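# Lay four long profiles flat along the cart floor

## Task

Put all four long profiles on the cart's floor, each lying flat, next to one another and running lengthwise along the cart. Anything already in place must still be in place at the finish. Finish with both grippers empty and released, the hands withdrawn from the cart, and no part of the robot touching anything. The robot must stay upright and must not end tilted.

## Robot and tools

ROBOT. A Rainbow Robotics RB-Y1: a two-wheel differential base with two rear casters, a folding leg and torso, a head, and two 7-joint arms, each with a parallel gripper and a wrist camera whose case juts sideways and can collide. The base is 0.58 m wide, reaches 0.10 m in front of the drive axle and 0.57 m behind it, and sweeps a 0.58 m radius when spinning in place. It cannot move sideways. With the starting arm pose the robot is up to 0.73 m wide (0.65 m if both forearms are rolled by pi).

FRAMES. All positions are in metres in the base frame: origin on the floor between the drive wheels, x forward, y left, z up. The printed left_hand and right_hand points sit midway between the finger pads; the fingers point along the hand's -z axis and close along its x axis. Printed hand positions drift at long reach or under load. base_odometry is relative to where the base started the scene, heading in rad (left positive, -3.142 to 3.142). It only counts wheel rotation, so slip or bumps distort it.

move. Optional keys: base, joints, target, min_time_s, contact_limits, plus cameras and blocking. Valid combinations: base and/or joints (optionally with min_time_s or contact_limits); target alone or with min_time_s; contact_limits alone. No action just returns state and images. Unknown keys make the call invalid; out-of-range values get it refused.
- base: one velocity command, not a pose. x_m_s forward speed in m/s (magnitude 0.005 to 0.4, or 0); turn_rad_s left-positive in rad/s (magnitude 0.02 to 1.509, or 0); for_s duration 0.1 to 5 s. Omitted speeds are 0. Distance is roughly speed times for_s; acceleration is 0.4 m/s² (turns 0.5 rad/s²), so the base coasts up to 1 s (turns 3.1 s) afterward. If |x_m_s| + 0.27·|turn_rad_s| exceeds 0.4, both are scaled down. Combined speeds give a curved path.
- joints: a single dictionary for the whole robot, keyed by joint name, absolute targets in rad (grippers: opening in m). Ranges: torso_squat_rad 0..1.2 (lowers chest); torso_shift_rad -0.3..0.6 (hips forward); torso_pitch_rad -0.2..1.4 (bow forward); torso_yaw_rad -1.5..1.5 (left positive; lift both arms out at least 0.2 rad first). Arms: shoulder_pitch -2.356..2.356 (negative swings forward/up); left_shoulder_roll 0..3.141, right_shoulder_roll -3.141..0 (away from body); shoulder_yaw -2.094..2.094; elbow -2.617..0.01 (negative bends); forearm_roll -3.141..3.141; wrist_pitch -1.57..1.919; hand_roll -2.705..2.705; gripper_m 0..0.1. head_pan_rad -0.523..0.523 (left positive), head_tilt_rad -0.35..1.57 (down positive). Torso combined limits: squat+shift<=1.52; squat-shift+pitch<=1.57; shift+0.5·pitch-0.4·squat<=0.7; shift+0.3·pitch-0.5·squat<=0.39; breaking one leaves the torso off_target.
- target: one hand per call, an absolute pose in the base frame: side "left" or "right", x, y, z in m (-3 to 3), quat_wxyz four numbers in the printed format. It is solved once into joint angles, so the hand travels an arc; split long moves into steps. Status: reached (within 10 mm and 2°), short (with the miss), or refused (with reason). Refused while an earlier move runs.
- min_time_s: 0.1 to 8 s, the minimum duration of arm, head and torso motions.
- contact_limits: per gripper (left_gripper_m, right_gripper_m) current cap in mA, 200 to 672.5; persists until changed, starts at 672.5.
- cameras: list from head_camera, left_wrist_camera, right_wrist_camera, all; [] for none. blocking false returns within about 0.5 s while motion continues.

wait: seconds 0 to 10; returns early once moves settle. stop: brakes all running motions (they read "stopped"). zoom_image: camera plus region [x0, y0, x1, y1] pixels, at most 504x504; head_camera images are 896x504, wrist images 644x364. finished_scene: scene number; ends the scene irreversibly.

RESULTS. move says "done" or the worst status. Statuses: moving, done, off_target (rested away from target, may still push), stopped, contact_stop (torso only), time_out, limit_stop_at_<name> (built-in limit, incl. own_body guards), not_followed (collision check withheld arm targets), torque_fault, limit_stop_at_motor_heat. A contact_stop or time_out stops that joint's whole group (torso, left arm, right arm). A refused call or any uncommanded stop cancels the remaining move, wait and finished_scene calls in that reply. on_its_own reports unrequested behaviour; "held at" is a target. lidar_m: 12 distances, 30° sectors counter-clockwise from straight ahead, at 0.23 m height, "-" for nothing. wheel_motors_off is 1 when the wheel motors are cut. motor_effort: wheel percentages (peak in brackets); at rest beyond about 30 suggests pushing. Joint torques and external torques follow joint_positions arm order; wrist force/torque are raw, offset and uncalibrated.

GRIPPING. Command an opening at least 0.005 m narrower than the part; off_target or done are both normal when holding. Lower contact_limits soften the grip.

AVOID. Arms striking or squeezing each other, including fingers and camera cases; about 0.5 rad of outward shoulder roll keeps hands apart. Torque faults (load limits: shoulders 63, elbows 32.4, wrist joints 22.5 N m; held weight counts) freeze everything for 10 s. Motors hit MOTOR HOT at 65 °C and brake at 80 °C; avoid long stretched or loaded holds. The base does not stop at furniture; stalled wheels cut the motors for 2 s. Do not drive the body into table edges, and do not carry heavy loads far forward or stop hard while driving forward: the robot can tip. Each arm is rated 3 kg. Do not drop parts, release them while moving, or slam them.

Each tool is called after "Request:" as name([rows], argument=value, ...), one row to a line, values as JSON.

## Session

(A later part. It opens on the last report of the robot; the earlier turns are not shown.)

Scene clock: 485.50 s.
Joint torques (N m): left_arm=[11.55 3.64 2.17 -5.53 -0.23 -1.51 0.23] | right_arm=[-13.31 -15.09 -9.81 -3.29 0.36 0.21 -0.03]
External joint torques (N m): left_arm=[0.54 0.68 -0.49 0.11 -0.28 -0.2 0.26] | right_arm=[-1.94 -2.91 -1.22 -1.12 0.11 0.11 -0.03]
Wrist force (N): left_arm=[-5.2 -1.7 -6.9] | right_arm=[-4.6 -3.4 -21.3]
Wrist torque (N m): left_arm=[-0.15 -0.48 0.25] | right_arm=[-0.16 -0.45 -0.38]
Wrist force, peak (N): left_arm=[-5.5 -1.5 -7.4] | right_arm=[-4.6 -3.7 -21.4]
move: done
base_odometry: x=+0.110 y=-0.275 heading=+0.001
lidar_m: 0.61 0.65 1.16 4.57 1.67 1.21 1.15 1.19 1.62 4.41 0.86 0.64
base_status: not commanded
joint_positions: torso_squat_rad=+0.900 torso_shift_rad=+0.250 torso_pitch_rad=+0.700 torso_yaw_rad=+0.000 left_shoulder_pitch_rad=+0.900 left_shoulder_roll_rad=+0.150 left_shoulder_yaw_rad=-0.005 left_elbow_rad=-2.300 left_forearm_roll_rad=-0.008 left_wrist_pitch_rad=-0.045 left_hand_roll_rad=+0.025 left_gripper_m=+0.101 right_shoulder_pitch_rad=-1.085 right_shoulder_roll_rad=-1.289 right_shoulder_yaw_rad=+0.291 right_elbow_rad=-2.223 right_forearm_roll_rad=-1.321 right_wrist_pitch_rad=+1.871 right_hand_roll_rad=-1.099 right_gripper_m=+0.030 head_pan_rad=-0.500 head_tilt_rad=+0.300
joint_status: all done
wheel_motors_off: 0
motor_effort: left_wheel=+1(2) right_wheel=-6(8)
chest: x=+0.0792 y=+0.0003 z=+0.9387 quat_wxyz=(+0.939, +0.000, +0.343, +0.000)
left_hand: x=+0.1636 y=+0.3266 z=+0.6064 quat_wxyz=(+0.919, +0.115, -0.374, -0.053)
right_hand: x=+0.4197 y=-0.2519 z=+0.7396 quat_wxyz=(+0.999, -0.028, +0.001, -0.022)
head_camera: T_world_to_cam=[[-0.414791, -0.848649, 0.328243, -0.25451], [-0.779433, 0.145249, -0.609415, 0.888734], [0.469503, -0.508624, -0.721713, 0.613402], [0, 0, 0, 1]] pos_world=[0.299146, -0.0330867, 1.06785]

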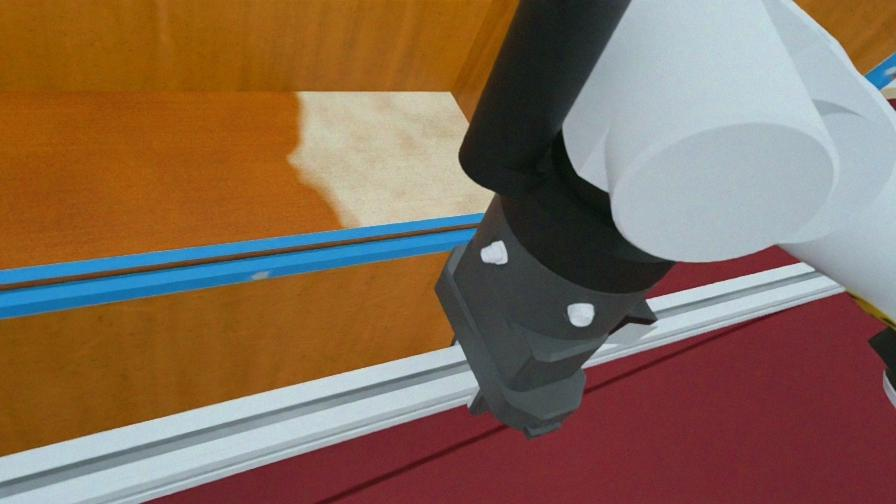

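Request:
move(target={"side": "right", "x": 0.42, "y": -0.27, "z": 0.74, "quat_wxyz": [0.99917, -0.0275, 0.0008, -0.03]}, min_time_s=1, cameras=[])

Request:
move(base={"x_m_s": 0.2, "for_s": 1.0}, joints={"head_pan_rad": 0.5, "head_tilt_rad": 0.3})

Scene clock: 513.43 s.
Joint torques (N m): left_arm=[12.07 3.55 2.47 -5.35 -0.1 -1.49 0.08] | right_arm=[-12.09 -17.08 -10.9 -2.61 0.24 0.11 0.13]
External joint torques (N m): left_arm=[1.06 0.6 -0.18 0.29 -0.16 -0.18 0.12] | right_arm=[-1.27 -4.17 -2.17 -0.63 -0.03 0.01 0.13]
Wrist force (N): left_arm=[-5.1 -1.6 -6.7] | right_arm=[-4.7 -3.2 -21.1]
Wrist torque (N m): left_arm=[-0.18 -0.46 0.26] | right_arm=[-0.15 -0.48 -0.37]
Wrist force, peak (N): left_arm=[-5.5 -1.5 -7.4] | right_arm=[-4.9 -3.3 -21.5]
move: done
base_odometry: x=+0.110 y=-0.275 heading=+0.001
lidar_m: 0.61 0.64 1.16 4.57 1.67 1.22 1.15 1.19 1.64 4.42 0.88 0.64
base_status: not commanded
joint_positions: torso_squat_rad=+0.900 torso_shift_rad=+0.250 torso_pitch_rad=+0.700 torso_yaw_rad=+0.000 left_shoulder_pitch_rad=+0.900 left_shoulder_roll_rad=+0.150 left_shoulder_yaw_rad=-0.005 left_elbow_rad=-2.300 left_forearm_roll_rad=-0.008 left_wrist_pitch_rad=-0.045 left_hand_roll_rad=+0.025 left_gripper_m=+0.101 right_shoulder_pitch_rad=-1.022 right_shoulder_roll_rad=-1.340 right_shoulder_yaw_rad=+0.241 right_elbow_rad=-2.216 right_forearm_roll_rad=-1.335 right_wrist_pitch_rad=+1.839 right_hand_roll_rad=-1.062 right_gripper_m=+0.030 head_pan_rad=-0.500 head_tilt_rad=+0.300
joint_status: all done
wheel_motors_off: 0
motor_effort: left_wheel=+1(2) right_wheel=-8(8)
chest: x=+0.0792 y=+0.0003 z=+0.9387 quat_wxyz=(+0.939, +0.000, +0.343, +0.000)
left_hand: x=+0.1636 y=+0.3266 z=+0.6064 quat_wxyz=(+0.919, +0.115, -0.374, -0.053)
right_hand: x=+0.4197 y=-0.2693 z=+0.7401 quat_wxyz=(+0.999, -0.031, +0.002, -0.029)
right_hand_status: reached (checked arc, planned for 1.0 s): 1 mm and 0.4 deg off.

Scene clock: 515.60 s.
Joint torques (N m): left_arm=[11.21 3.79 2.22 -5.72 -0.2 -1.39 -0.02] | right_arm=[-12.78 -15.72 -9.93 -3.14 0.38 0.24 -0.07]
External joint torques (N m): left_arm=[0.2 0.84 -0.43 -0.09 -0.26 -0.08 0.01] | right_arm=[-1.97 -2.81 -1.2 -1.16 0.11 0.14 -0.07]
Wrist force (N): left_arm=[-5.4 -1.5 -7.0] | right_arm=[-4.8 -3.0 -21.3]
Wrist torque (N m): left_arm=[-0.18 -0.49 0.25] | right_arm=[-0.21 -0.51 -0.37]
Wrist force, peak (N): left_arm=[-5.6 -1.9 -7.0] | right_arm=[-5.5 -3.1 -21.5]
move: done
base_odometry: x=+0.310 y=-0.275 heading=+0.001
lidar_m: 0.42 0.44 0.99 4.73 1.95 1.42 1.35 1.40 1.91 4.85 0.59 0.43
base_status: done (sent for 1 of 1 s)
joint_positions: torso_squat_rad=+0.900 torso_shift_rad=+0.250 torso_pitch_rad=+0.700 torso_yaw_rad=+0.000 left_shoulder_pitch_rad=+0.900 left_shoulder_roll_rad=+0.150 left_shoulder_yaw_rad=-0.005 left_elbow_rad=-2.300 left_forearm_roll_rad=-0.008 left_wrist_pitch_rad=-0.045 left_hand_roll_rad=+0.025 left_gripper_m=+0.101 right_shoulder_pitch_rad=-1.021 right_shoulder_roll_rad=-1.340 right_shoulder_yaw_rad=+0.241 right_elbow_rad=-2.215 right_forearm_roll_rad=-1.335 right_wrist_pitch_rad=+1.839 right_hand_roll_rad=-1.062 right_gripper_m=+0.030 head_pan_rad=+0.500 head_tilt_rad=+0.300
joint_status: all done
wheel_motors_off: 0
motor_effort: left_wheel=+1(29) right_wheel=-3(29)
chest: x=+0.0792 y=+0.0003 z=+0.9387 quat_wxyz=(+0.939, +0.000, +0.343, +0.000)
left_hand: x=+0.1636 y=+0.3266 z=+0.6064 quat_wxyz=(+0.919, +0.115, -0.374, -0.053)
right_hand: x=+0.4197 y=-0.2694 z=+0.7401 quat_wxyz=(+0.999, -0.031, +0.002, -0.029)
pictures: head_camera, left_wrist_camera, right_wrist_camera
head_camera: T_world_to_cam=[[0.31692, -0.90349, -0.288563, 0.245499], [-0.801837, -0.0927275, -0.590304, 0.873229], [0.506576, 0.418459, -0.753838, 0.639254], [0, 0, 0, 1]] pos_world=[0.298553, 0.0352763, 1.06821]
left_wrist_camera: T_world_to_cam=[[0.690563, -0.168739, 0.703313, -0.484995], [-0.340883, -0.933562, 0.110723, 0.325397], [0.637904, -0.316209, -0.702204, 0.503545], [0, 0, 0, 1]] pos_world=[0.124629, 0.381167, 0.658666]
right_wrist_camera: T_world_to_cam=[[-0.997067, 0.0762543, -0.00652491, 0.445601], [0.0675046, 0.916415, 0.394494, -0.0432812], [0.0360614, 0.392897, -0.918875, 0.844867], [0, 0, 0, 1]] pos_world=[0.416749, -0.326261, 0.796309]

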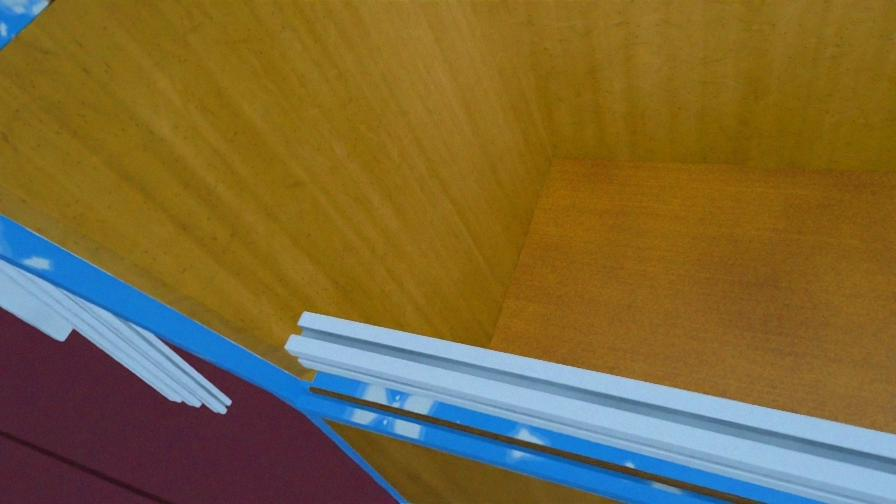

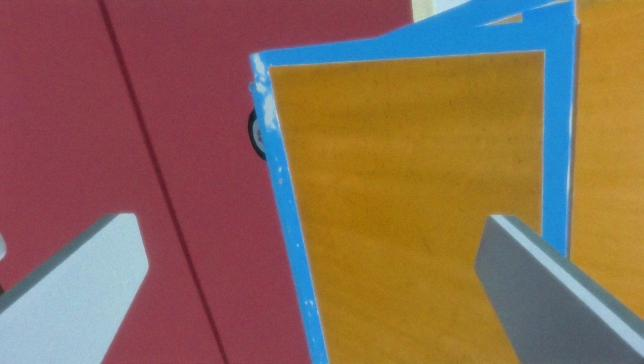

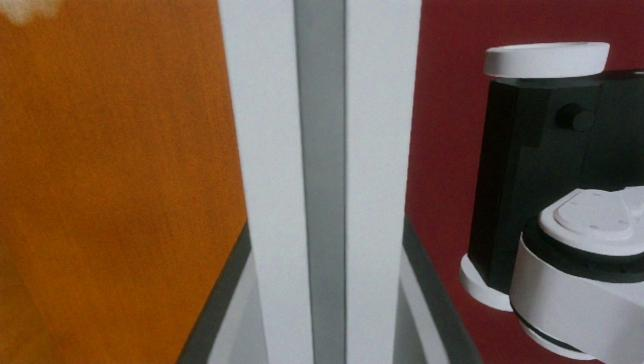

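Request:
move(target={"side": "right", "x": 0.42, "y": -0.26, "z": 0.74, "quat_wxyz": [0.99917, -0.0275, 0.0008, -0.03]}, min_time_s=0.5, cameras=[])

Request:
move(base={"x_m_s": 0.2, "for_s": 0.95}, joints={"head_pan_rad": 0.3, "head_tilt_rad": 0.3}, cameras=["head_camera"])

Scene clock: 529.13 s.
Joint torques (N m): left_arm=[11.94 3.71 1.98 -5.39 -0.31 -1.34 0.15] | right_arm=[-13.97 -12.38 -9.29 -3.54 0.56 0.1 -0.41]
External joint torques (N m): left_arm=[0.93 0.76 -0.67 0.25 -0.37 -0.03 0.18] | right_arm=[-2.9 0.18 -0.64 -1.46 0.3 0.01 -0.41]
Wrist force (N): left_arm=[-5.0 -1.5 -6.6] | right_arm=[-4.8 -3.4 -21.3]
Wrist torque (N m): left_arm=[-0.18 -0.44 0.26] | right_arm=[-0.19 -0.49 -0.38]
Wrist force, peak (N): left_arm=[-5.4 -1.7 -7.2] | right_arm=[-4.6 -3.4 -21.6]
move: done
base_odometry: x=+0.310 y=-0.275 heading=+0.001
lidar_m: 0.41 0.44 0.99 4.72 1.95 1.43 1.35 1.40 1.92 4.84 0.57 0.43
base_status: not commanded
joint_positions: torso_squat_rad=+0.900 torso_shift_rad=+0.250 torso_pitch_rad=+0.700 torso_yaw_rad=+0.000 left_shoulder_pitch_rad=+0.900 left_shoulder_roll_rad=+0.150 left_shoulder_yaw_rad=-0.005 left_elbow_rad=-2.300 left_forearm_roll_rad=-0.008 left_wrist_pitch_rad=-0.045 left_hand_roll_rad=+0.025 left_gripper_m=+0.101 right_shoulder_pitch_rad=-1.051 right_shoulder_roll_rad=-1.315 right_shoulder_yaw_rad=+0.264 right_elbow_rad=-2.220 right_forearm_roll_rad=-1.329 right_wrist_pitch_rad=+1.852 right_hand_roll_rad=-1.087 right_gripper_m=+0.030 head_pan_rad=+0.500 head_tilt_rad=+0.300
joint_status: all done
wheel_motors_off: 0
motor_effort: left_wheel=+1(2) right_wheel=-4(5)
chest: x=+0.0792 y=+0.0003 z=+0.9387 quat_wxyz=(+0.939, +0.000, +0.343, +0.000)
left_hand: x=+0.1636 y=+0.3266 z=+0.6064 quat_wxyz=(+0.919, +0.115, -0.374, -0.053)
right_hand: x=+0.4197 y=-0.2602 z=+0.7399 quat_wxyz=(+0.999, -0.027, +0.001, -0.030)
right_hand_status: reached (checked arc, planned for 0.5 s): 0 mm and 0.0 deg off.

Scene clock: 531.10 s.
Joint torques (N m): left_arm=[11.69 4.15 1.98 -5.58 0.16 -1.47 0.25] | right_arm=[-13.33 -12.9 -9.41 -3.17 0.43 -0.09 -0.56]
External joint torques (N m): left_arm=[0.68 1.2 -0.67 0.06 0.1 -0.16 0.28] | right_arm=[-2.25 -0.34 -0.75 -1.09 0.17 -0.18 -0.56]
Wrist force (N): left_arm=[-4.9 -1.8 -7.2] | right_arm=[-4.5 -3.3 -21.5]
Wrist torque (N m): left_arm=[-0.14 -0.46 0.25] | right_arm=[-0.22 -0.47 -0.36]
Wrist force, peak (N): left_arm=[-5.6 -1.5 -7.2] | right_arm=[-5.5 -3.3 -21.7]
move: done
base_odometry: x=+0.503 y=-0.274 heading=+0.001
lidar_m: 0.21 0.23 0.32 1.65 2.23 1.63 1.54 1.60 2.19 0.82 0.31 0.22
base_status: done (sent for 0.97 of 0.97 s)
joint_positions: torso_squat_rad=+0.900 torso_shift_rad=+0.250 torso_pitch_rad=+0.700 torso_yaw_rad=+0.000 left_shoulder_pitch_rad=+0.900 left_shoulder_roll_rad=+0.150 left_shoulder_yaw_rad=-0.005 left_elbow_rad=-2.300 left_forearm_roll_rad=-0.008 left_wrist_pitch_rad=-0.045 left_hand_roll_rad=+0.025 left_gripper_m=+0.101 right_shoulder_pitch_rad=-1.051 right_shoulder_roll_rad=-1.315 right_shoulder_yaw_rad=+0.264 right_elbow_rad=-2.220 right_forearm_roll_rad=-1.329 right_wrist_pitch_rad=+1.852 right_hand_roll_rad=-1.087 right_gripper_m=+0.030 head_pan_rad=+0.300 head_tilt_rad=+0.300
joint_status: all done
wheel_motors_off: 0
motor_effort: left_wheel=+1(28) right_wheel=-1(24)
chest: x=+0.0792 y=+0.0003 z=+0.9387 quat_wxyz=(+0.939, +0.000, +0.343, +0.000)
left_hand: x=+0.1636 y=+0.3266 z=+0.6064 quat_wxyz=(+0.919, +0.115, -0.374, -0.053)
right_hand: x=+0.4197 y=-0.2602 z=+0.7399 quat_wxyz=(+0.999, -0.027, +0.001, -0.030)
head_camera: T_world_to_cam=[[0.173235, -0.97055, -0.167401, 0.147273], [-0.812285, -0.0446808, -0.581547, 0.866092], [0.556941, 0.236721, -0.796103, 0.673581], [0, 0, 0, 1]] pos_world=[0.302856, 0.0221824, 1.06457]

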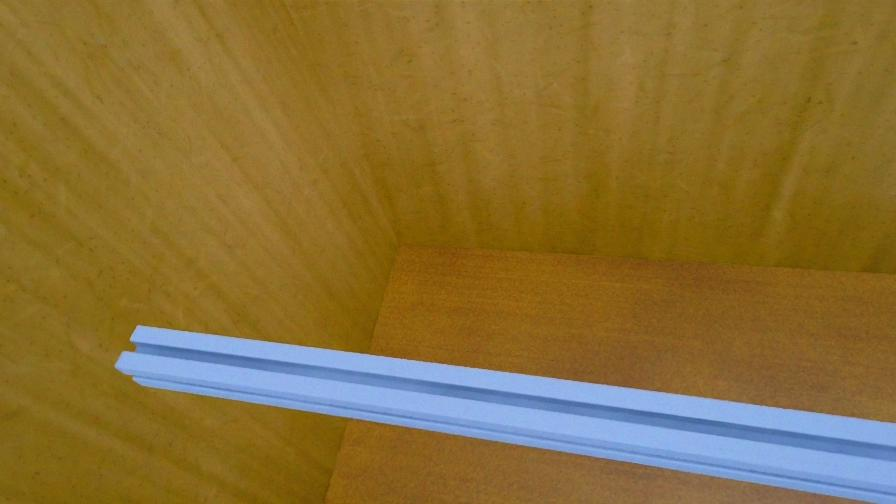

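Request:
move(joints={"head_pan_rad": -0.3, "head_tilt_rad": 0.3}, cameras=["head_camera"])

Request:
move(joints={"head_pan_rad": 0.0, "head_tilt_rad": 0.2}, cameras=["head_camera", "left_wrist_camera"])

Scene clock: 543.70 s.
Joint torques (N m): left_arm=[11.98 3.3 2.27 -5.33 -0.18 -1.37 0.24] | right_arm=[-13.24 -13.18 -9.74 -3.17 0.36 0 -0.54]
External joint torques (N m): left_arm=[0.97 0.35 -0.38 0.31 -0.24 -0.07 0.28] | right_arm=[-2.16 -0.62 -1.08 -1.09 0.1 -0.09 -0.54]
Wrist force (N): left_arm=[-5.1 -1.7 -7.2] | right_arm=[-4.7 -3.5 -21.2]
Wrist torque (N m): left_arm=[-0.15 -0.44 0.25] | right_arm=[-0.16 -0.47 -0.36]
Wrist force, peak (N): left_arm=[-5.7 -1.6 -7.0] | right_arm=[-4.6 -3.1 -21.9]
move: done
base_odometry: x=+0.503 y=-0.274 heading=+0.001
lidar_m: 0.22 0.23 0.32 1.66 2.22 1.62 1.54 1.60 2.19 0.82 0.31 0.23
base_status: not commanded
joint_positions: torso_squat_rad=+0.900 torso_shift_rad=+0.250 torso_pitch_rad=+0.700 torso_yaw_rad=+0.000 left_shoulder_pitch_rad=+0.900 left_shoulder_roll_rad=+0.150 left_shoulder_yaw_rad=-0.005 left_elbow_rad=-2.300 left_forearm_roll_rad=-0.008 left_wrist_pitch_rad=-0.045 left_hand_roll_rad=+0.025 left_gripper_m=+0.101 right_shoulder_pitch_rad=-1.051 right_shoulder_roll_rad=-1.315 right_shoulder_yaw_rad=+0.264 right_elbow_rad=-2.220 right_forearm_roll_rad=-1.329 right_wrist_pitch_rad=+1.852 right_hand_roll_rad=-1.087 right_gripper_m=+0.030 head_pan_rad=-0.300 head_tilt_rad=+0.300
joint_status: all done
wheel_motors_off: 0
motor_effort: left_wheel=+1(2) right_wheel=-3(7)
chest: x=+0.0792 y=+0.0003 z=+0.9387 quat_wxyz=(+0.939, +0.000, +0.343, +0.000)
left_hand: x=+0.1636 y=+0.3266 z=+0.6064 quat_wxyz=(+0.919, +0.115, -0.374, -0.053)
right_hand: x=+0.4197 y=-0.2602 z=+0.7399 quat_wxyz=(+0.999, -0.027, +0.001, -0.030)
head_camera: T_world_to_cam=[[-0.277812, -0.936772, 0.212787, -0.160888], [-0.798457, 0.102014, -0.593347, 0.875611], [0.534123, -0.33474, -0.776313, 0.657644], [0, 0, 0, 1]] pos_world=[0.303178, -0.0199002, 1.06431]

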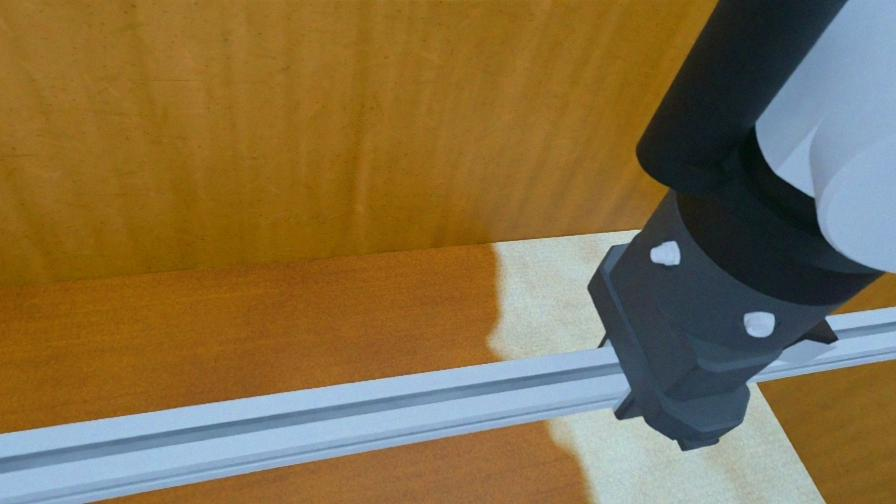

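Scene clock: 544.57 s.
Joint torques (N m): left_arm=[11.57 3.66 2.21 -5.7 -0.08 -1.08 0.01] | right_arm=[-13.53 -13.11 -9.43 -3.31 0.35 0.12 -0.32]
External joint torques (N m): left_arm=[0.56 0.71 -0.44 -0.06 -0.14 0.22 0.04] | right_arm=[-2.46 -0.56 -0.77 -1.23 0.09 0.03 -0.32]
Wrist force (N): left_arm=[-5.3 -1.4 -7.0] | right_arm=[-4.8 -3.2 -21.3]
Wrist torque (N m): left_arm=[-0.21 -0.47 0.26] | right_arm=[-0.19 -0.47 -0.37]
Wrist force, peak (N): left_arm=[-5.7 -1.9 -7.2] | right_arm=[-4.7 -3.3 -21.5]
move: done
base_odometry: x=+0.503 y=-0.274 heading=+0.001
lidar_m: 0.22 0.23 0.32 1.65 2.22 1.62 1.54 1.61 2.18 0.83 0.32 0.23
base_status: not commanded
joint_positions: torso_squat_rad=+0.900 torso_shift_rad=+0.250 torso_pitch_rad=+0.700 torso_yaw_rad=+0.000 left_shoulder_pitch_rad=+0.900 left_shoulder_roll_rad=+0.150 left_shoulder_yaw_rad=-0.005 left_elbow_rad=-2.300 left_forearm_roll_rad=-0.008 left_wrist_pitch_rad=-0.045 left_hand_roll_rad=+0.025 left_gripper_m=+0.101 right_shoulder_pitch_rad=-1.051 right_shoulder_roll_rad=-1.315 right_shoulder_yaw_rad=+0.264 right_elbow_rad=-2.220 right_forearm_roll_rad=-1.329 right_wrist_pitch_rad=+1.852 right_hand_roll_rad=-1.087 right_gripper_m=+0.030 head_pan_rad=+0.000 head_tilt_rad=+0.200
joint_status: all done
wheel_motors_off: 0
motor_effort: left_wheel=+1(2) right_wheel=-4(6)
chest: x=+0.0792 y=+0.0003 z=+0.9387 quat_wxyz=(+0.939, +0.000, +0.343, +0.000)
left_hand: x=+0.1636 y=+0.3266 z=+0.6064 quat_wxyz=(+0.919, +0.115, -0.374, -0.053)
right_hand: x=+0.4197 y=-0.2602 z=+0.7399 quat_wxyz=(+0.999, -0.027, +0.001, -0.030)
head_camera: T_world_to_cam=[[-0.0563625, -0.998232, 0.0188826, -0.00172892], [-0.751904, 0.0299964, -0.65859, 0.935485], [0.656859, -0.0513177, -0.752265, 0.604047], [0, 0, 0, 1]] pos_world=[0.306523, 0.00121127, 1.07054]
left_wrist_camera: T_world_to_cam=[[0.690519, -0.168718, 0.703362, -0.48503], [-0.34089, -0.933559, 0.11073, 0.325393], [0.637948, -0.31623, -0.702154, 0.503514], [0, 0, 0, 1]] pos_world=[0.124629, 0.381167, 0.658666]

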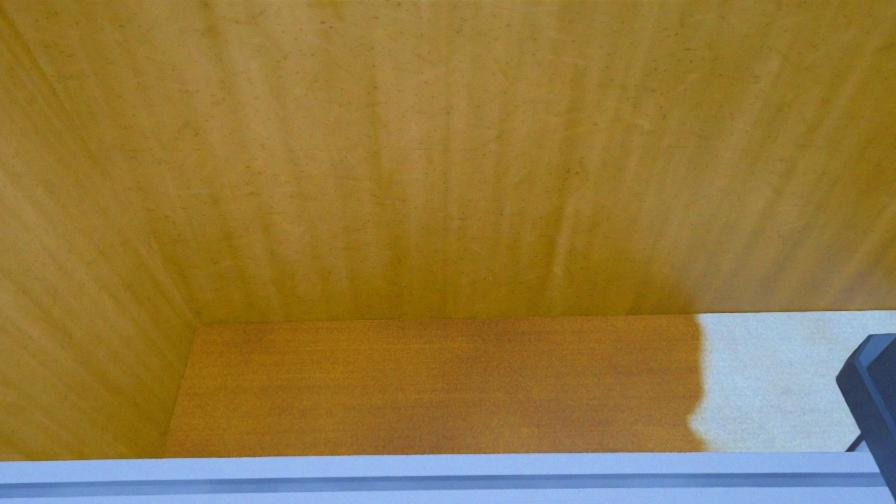

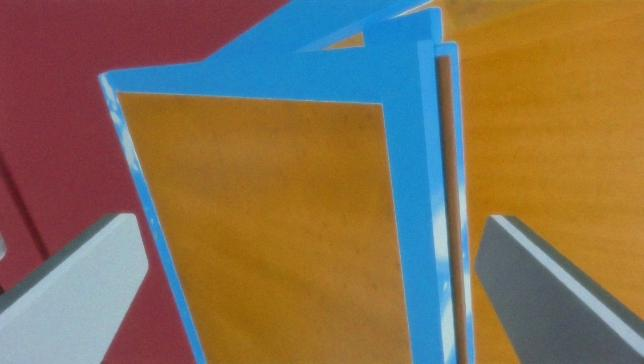

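Request:
move(target={"side": "right", "x": 0.48, "y": -0.268, "z": 0.62, "quat_wxyz": [0.99917, -0.0275, 0.0008, -0.03]}, min_time_s=1.5, cameras=[])

Request:
move(target={"side": "right", "x": 0.52, "y": -0.27, "z": 0.50, "quat_wxyz": [0.99917, -0.0275, 0.0008, -0.03]}, min_time_s=1.5, cameras=["head_camera"])

Scene clock: 562.87 s.
Joint torques (N m): left_arm=[11.27 2.93 1.96 -5.71 -0.24 -1.39 0.15] | right_arm=[-16.67 -13.78 -9.7 -5.94 0.6 0 -0.01]
External joint torques (N m): left_arm=[0.26 -0.02 -0.69 -0.07 -0.3 -0.08 0.18] | right_arm=[-3.33 -1.31 -1.03 -1.69 0.29 -0.06 -0.01]
Motor temperatures (°C): left_arm=[36 33 34 37 43 38 43] | right_arm=[38 41 33 40 40 40 37]
Wrist force (N): left_arm=[-5.1 -1.8 -6.8] | right_arm=[-4.5 -3.2 -21.4]
Wrist torque (N m): left_arm=[-0.15 -0.45 0.24] | right_arm=[-0.07 -0.50 -0.35]
Wrist force, peak (N): left_arm=[-5.4 -1.6 -7.3] | right_arm=[-4.8 -3.3 -22.5]
move: done
base_odometry: x=+0.503 y=-0.274 heading=+0.001
lidar_m: 0.21 0.24 0.33 1.66 2.22 1.62 1.54 1.60 2.20 0.83 0.32 0.23
base_status: not commanded
joint_positions: torso_squat_rad=+0.900 torso_shift_rad=+0.250 torso_pitch_rad=+0.700 torso_yaw_rad=+0.000 left_shoulder_pitch_rad=+0.900 left_shoulder_roll_rad=+0.150 left_shoulder_yaw_rad=-0.005 left_elbow_rad=-2.300 left_forearm_roll_rad=-0.008 left_wrist_pitch_rad=-0.045 left_hand_roll_rad=+0.025 left_gripper_m=+0.101 right_shoulder_pitch_rad=-1.066 right_shoulder_roll_rad=-1.083 right_shoulder_yaw_rad=+0.472 right_elbow_rad=-1.787 right_forearm_roll_rad=-1.001 right_wrist_pitch_rad=+1.637 right_hand_roll_rad=-0.810 right_gripper_m=+0.030 head_pan_rad=+0.000 head_tilt_rad=+0.200
joint_status: all done
wheel_motors_off: 0
motor_effort: left_wheel=+1(2) right_wheel=-4(6)
chest: x=+0.0792 y=+0.0003 z=+0.9387 quat_wxyz=(+0.939, +0.000, +0.343, +0.000)
left_hand: x=+0.1636 y=+0.3266 z=+0.6064 quat_wxyz=(+0.919, +0.115, -0.374, -0.053)
right_hand: x=+0.4794 y=-0.2682 z=+0.6196 quat_wxyz=(+0.999, -0.028, +0.001, -0.030)
right_hand_status: reached (checked arc, planned for 1.5 s): 1 mm and 0.1 deg off.

Scene clock: 564.70 s.
Joint torques (N m): left_arm=[11.83 4 1.62 -5.5 -0.06 -1.37 0.19] | right_arm=[-18.74 -12.84 -7.14 -6.9 0.2 -0.04 -0.21]
External joint torques (N m): left_arm=[0.82 1.05 -1.03 0.14 -0.11 -0.06 0.22] | right_arm=[-3.22 -1.55 -0.61 -2.14 -0.11 -0.07 -0.2]
Wrist force (N): left_arm=[-5.2 -1.7 -7.0] | right_arm=[-4.6 -4.0 -21.5]
Wrist torque (N m): left_arm=[-0.15 -0.45 0.25] | right_arm=[-0.32 -0.47 -0.37]
Wrist force, peak (N): left_arm=[-5.8 -1.4 -7.0] | right_arm=[-4.9 -2.8 -22.2]
move: done
base_odometry: x=+0.503 y=-0.274 heading=+0.001
lidar_m: 0.22 0.24 0.33 1.65 2.23 1.62 1.54 1.60 2.19 0.81 0.32 0.23
base_status: not commanded
joint_positions: torso_squat_rad=+0.900 torso_shift_rad=+0.250 torso_pitch_rad=+0.700 torso_yaw_rad=+0.000 left_shoulder_pitch_rad=+0.900 left_shoulder_roll_rad=+0.150 left_shoulder_yaw_rad=-0.005 left_elbow_rad=-2.300 left_forearm_roll_rad=-0.008 left_wrist_pitch_rad=-0.045 left_hand_roll_rad=+0.025 left_gripper_m=+0.101 right_shoulder_pitch_rad=-1.158 right_shoulder_roll_rad=-0.810 right_shoulder_yaw_rad=+0.581 right_elbow_rad=-1.195 right_forearm_roll_rad=-0.825 right_wrist_pitch_rad=+1.341 right_hand_roll_rad=-0.550 right_gripper_m=+0.030 head_pan_rad=+0.000 head_tilt_rad=+0.200
joint_status: all done
wheel_motors_off: 0
motor_effort: left_wheel=+1(2) right_wheel=-4(5)
chest: x=+0.0792 y=+0.0003 z=+0.9387 quat_wxyz=(+0.939, +0.000, +0.343, +0.000)
left_hand: x=+0.1636 y=+0.3266 z=+0.6064 quat_wxyz=(+0.919, +0.115, -0.374, -0.053)
right_hand: x=+0.5191 y=-0.2700 z=+0.4998 quat_wxyz=(+0.999, -0.028, +0.000, -0.030)
right_hand_status: reached (checked arc, planned for 1.5 s): 1 mm and 0.1 deg off.
head_camera: T_world_to_cam=[[-0.0562973, -0.998237, 0.0188072, -0.00166838], [-0.751906, 0.029997, -0.658588, 0.935483], [0.656862, -0.051218, -0.752269, 0.604051], [0, 0, 0, 1]] pos_world=[0.306523, 0.00121109, 1.07054]

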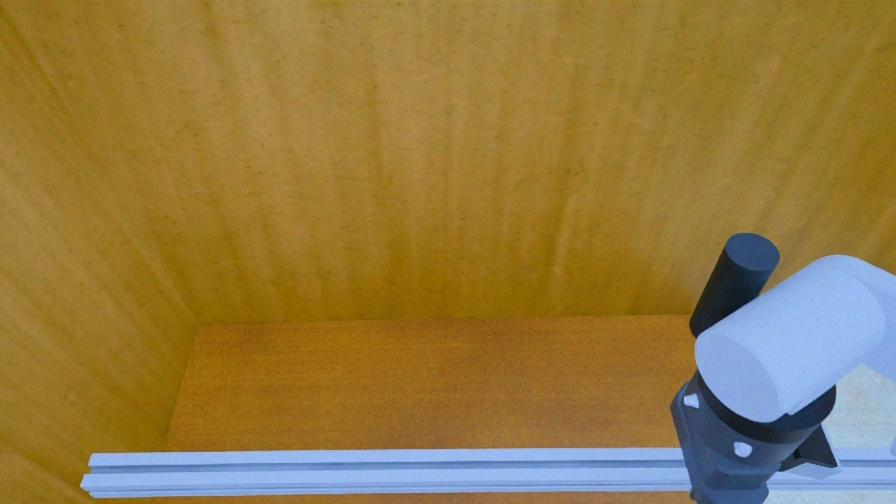

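Request:
move(joints={"head_pan_rad": -0.52, "head_tilt_rad": 0.25}, cameras=["head_camera", "right_wrist_camera"])

Scene clock: 571.23 s.
Joint torques (N m): left_arm=[12.1 3.3 3.04 -5.93 -0.23 -1.34 0.27] | right_arm=[-18.31 -12.65 -7.55 -6.85 0.5 -0.04 -0.47]
External joint torques (N m): left_arm=[1.09 0.35 0.39 -0.29 -0.29 -0.03 0.3] | right_arm=[-2.8 -1.36 -1.02 -2.08 0.18 -0.07 -0.47]
Wrist force (N): left_arm=[-5.3 -1.4 -6.9] | right_arm=[-4.5 -3.6 -21.6]
Wrist torque (N m): left_arm=[-0.21 -0.47 0.25] | right_arm=[-0.15 -0.46 -0.37]
Wrist force, peak (N): left_arm=[-5.4 -1.9 -7.2] | right_arm=[-4.6 -3.6 -21.8]
move: done
base_odometry: x=+0.503 y=-0.274 heading=+0.001
lidar_m: 0.22 0.23 0.33 1.65 2.23 1.61 1.54 1.59 2.20 0.83 0.32 0.22
base_status: not commanded
joint_positions: torso_squat_rad=+0.900 torso_shift_rad=+0.250 torso_pitch_rad=+0.700 torso_yaw_rad=+0.000 left_shoulder_pitch_rad=+0.900 left_shoulder_roll_rad=+0.150 left_shoulder_yaw_rad=-0.005 left_elbow_rad=-2.300 left_forearm_roll_rad=-0.008 left_wrist_pitch_rad=-0.045 left_hand_roll_rad=+0.025 left_gripper_m=+0.101 right_shoulder_pitch_rad=-1.158 right_shoulder_roll_rad=-0.810 right_shoulder_yaw_rad=+0.581 right_elbow_rad=-1.195 right_forearm_roll_rad=-0.825 right_wrist_pitch_rad=+1.341 right_hand_roll_rad=-0.550 right_gripper_m=+0.030 head_pan_rad=-0.520 head_tilt_rad=+0.250
joint_status: all done
wheel_motors_off: 0
motor_effort: left_wheel=+1(2) right_wheel=-2(6)
chest: x=+0.0792 y=+0.0003 z=+0.9387 quat_wxyz=(+0.939, +0.000, +0.343, +0.000)
left_hand: x=+0.1636 y=+0.3266 z=+0.6064 quat_wxyz=(+0.919, +0.115, -0.374, -0.053)
right_hand: x=+0.5191 y=-0.2700 z=+0.4998 quat_wxyz=(+0.999, -0.028, +0.000, -0.030)
head_camera: T_world_to_cam=[[-0.42895, -0.838357, 0.336392, -0.26018], [-0.752046, 0.12513, -0.647124, 0.923152], [0.500428, -0.530566, -0.684158, 0.566025], [0, 0, 0, 1]] pos_world=[0.299394, -0.0333231, 1.07217]
right_wrist_camera: T_world_to_cam=[[-0.996944, 0.0776598, -0.00843709, 0.544283], [0.0678209, 0.914077, 0.39983, 0.0419966], [0.0387628, 0.398036, -0.916551, 0.619521], [0, 0, 0, 1]] pos_world=[0.515757, -0.327249, 0.555623]

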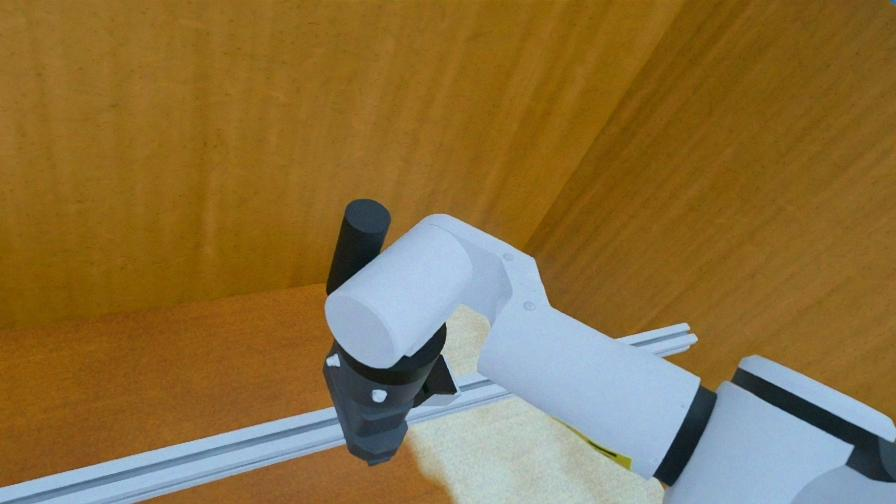

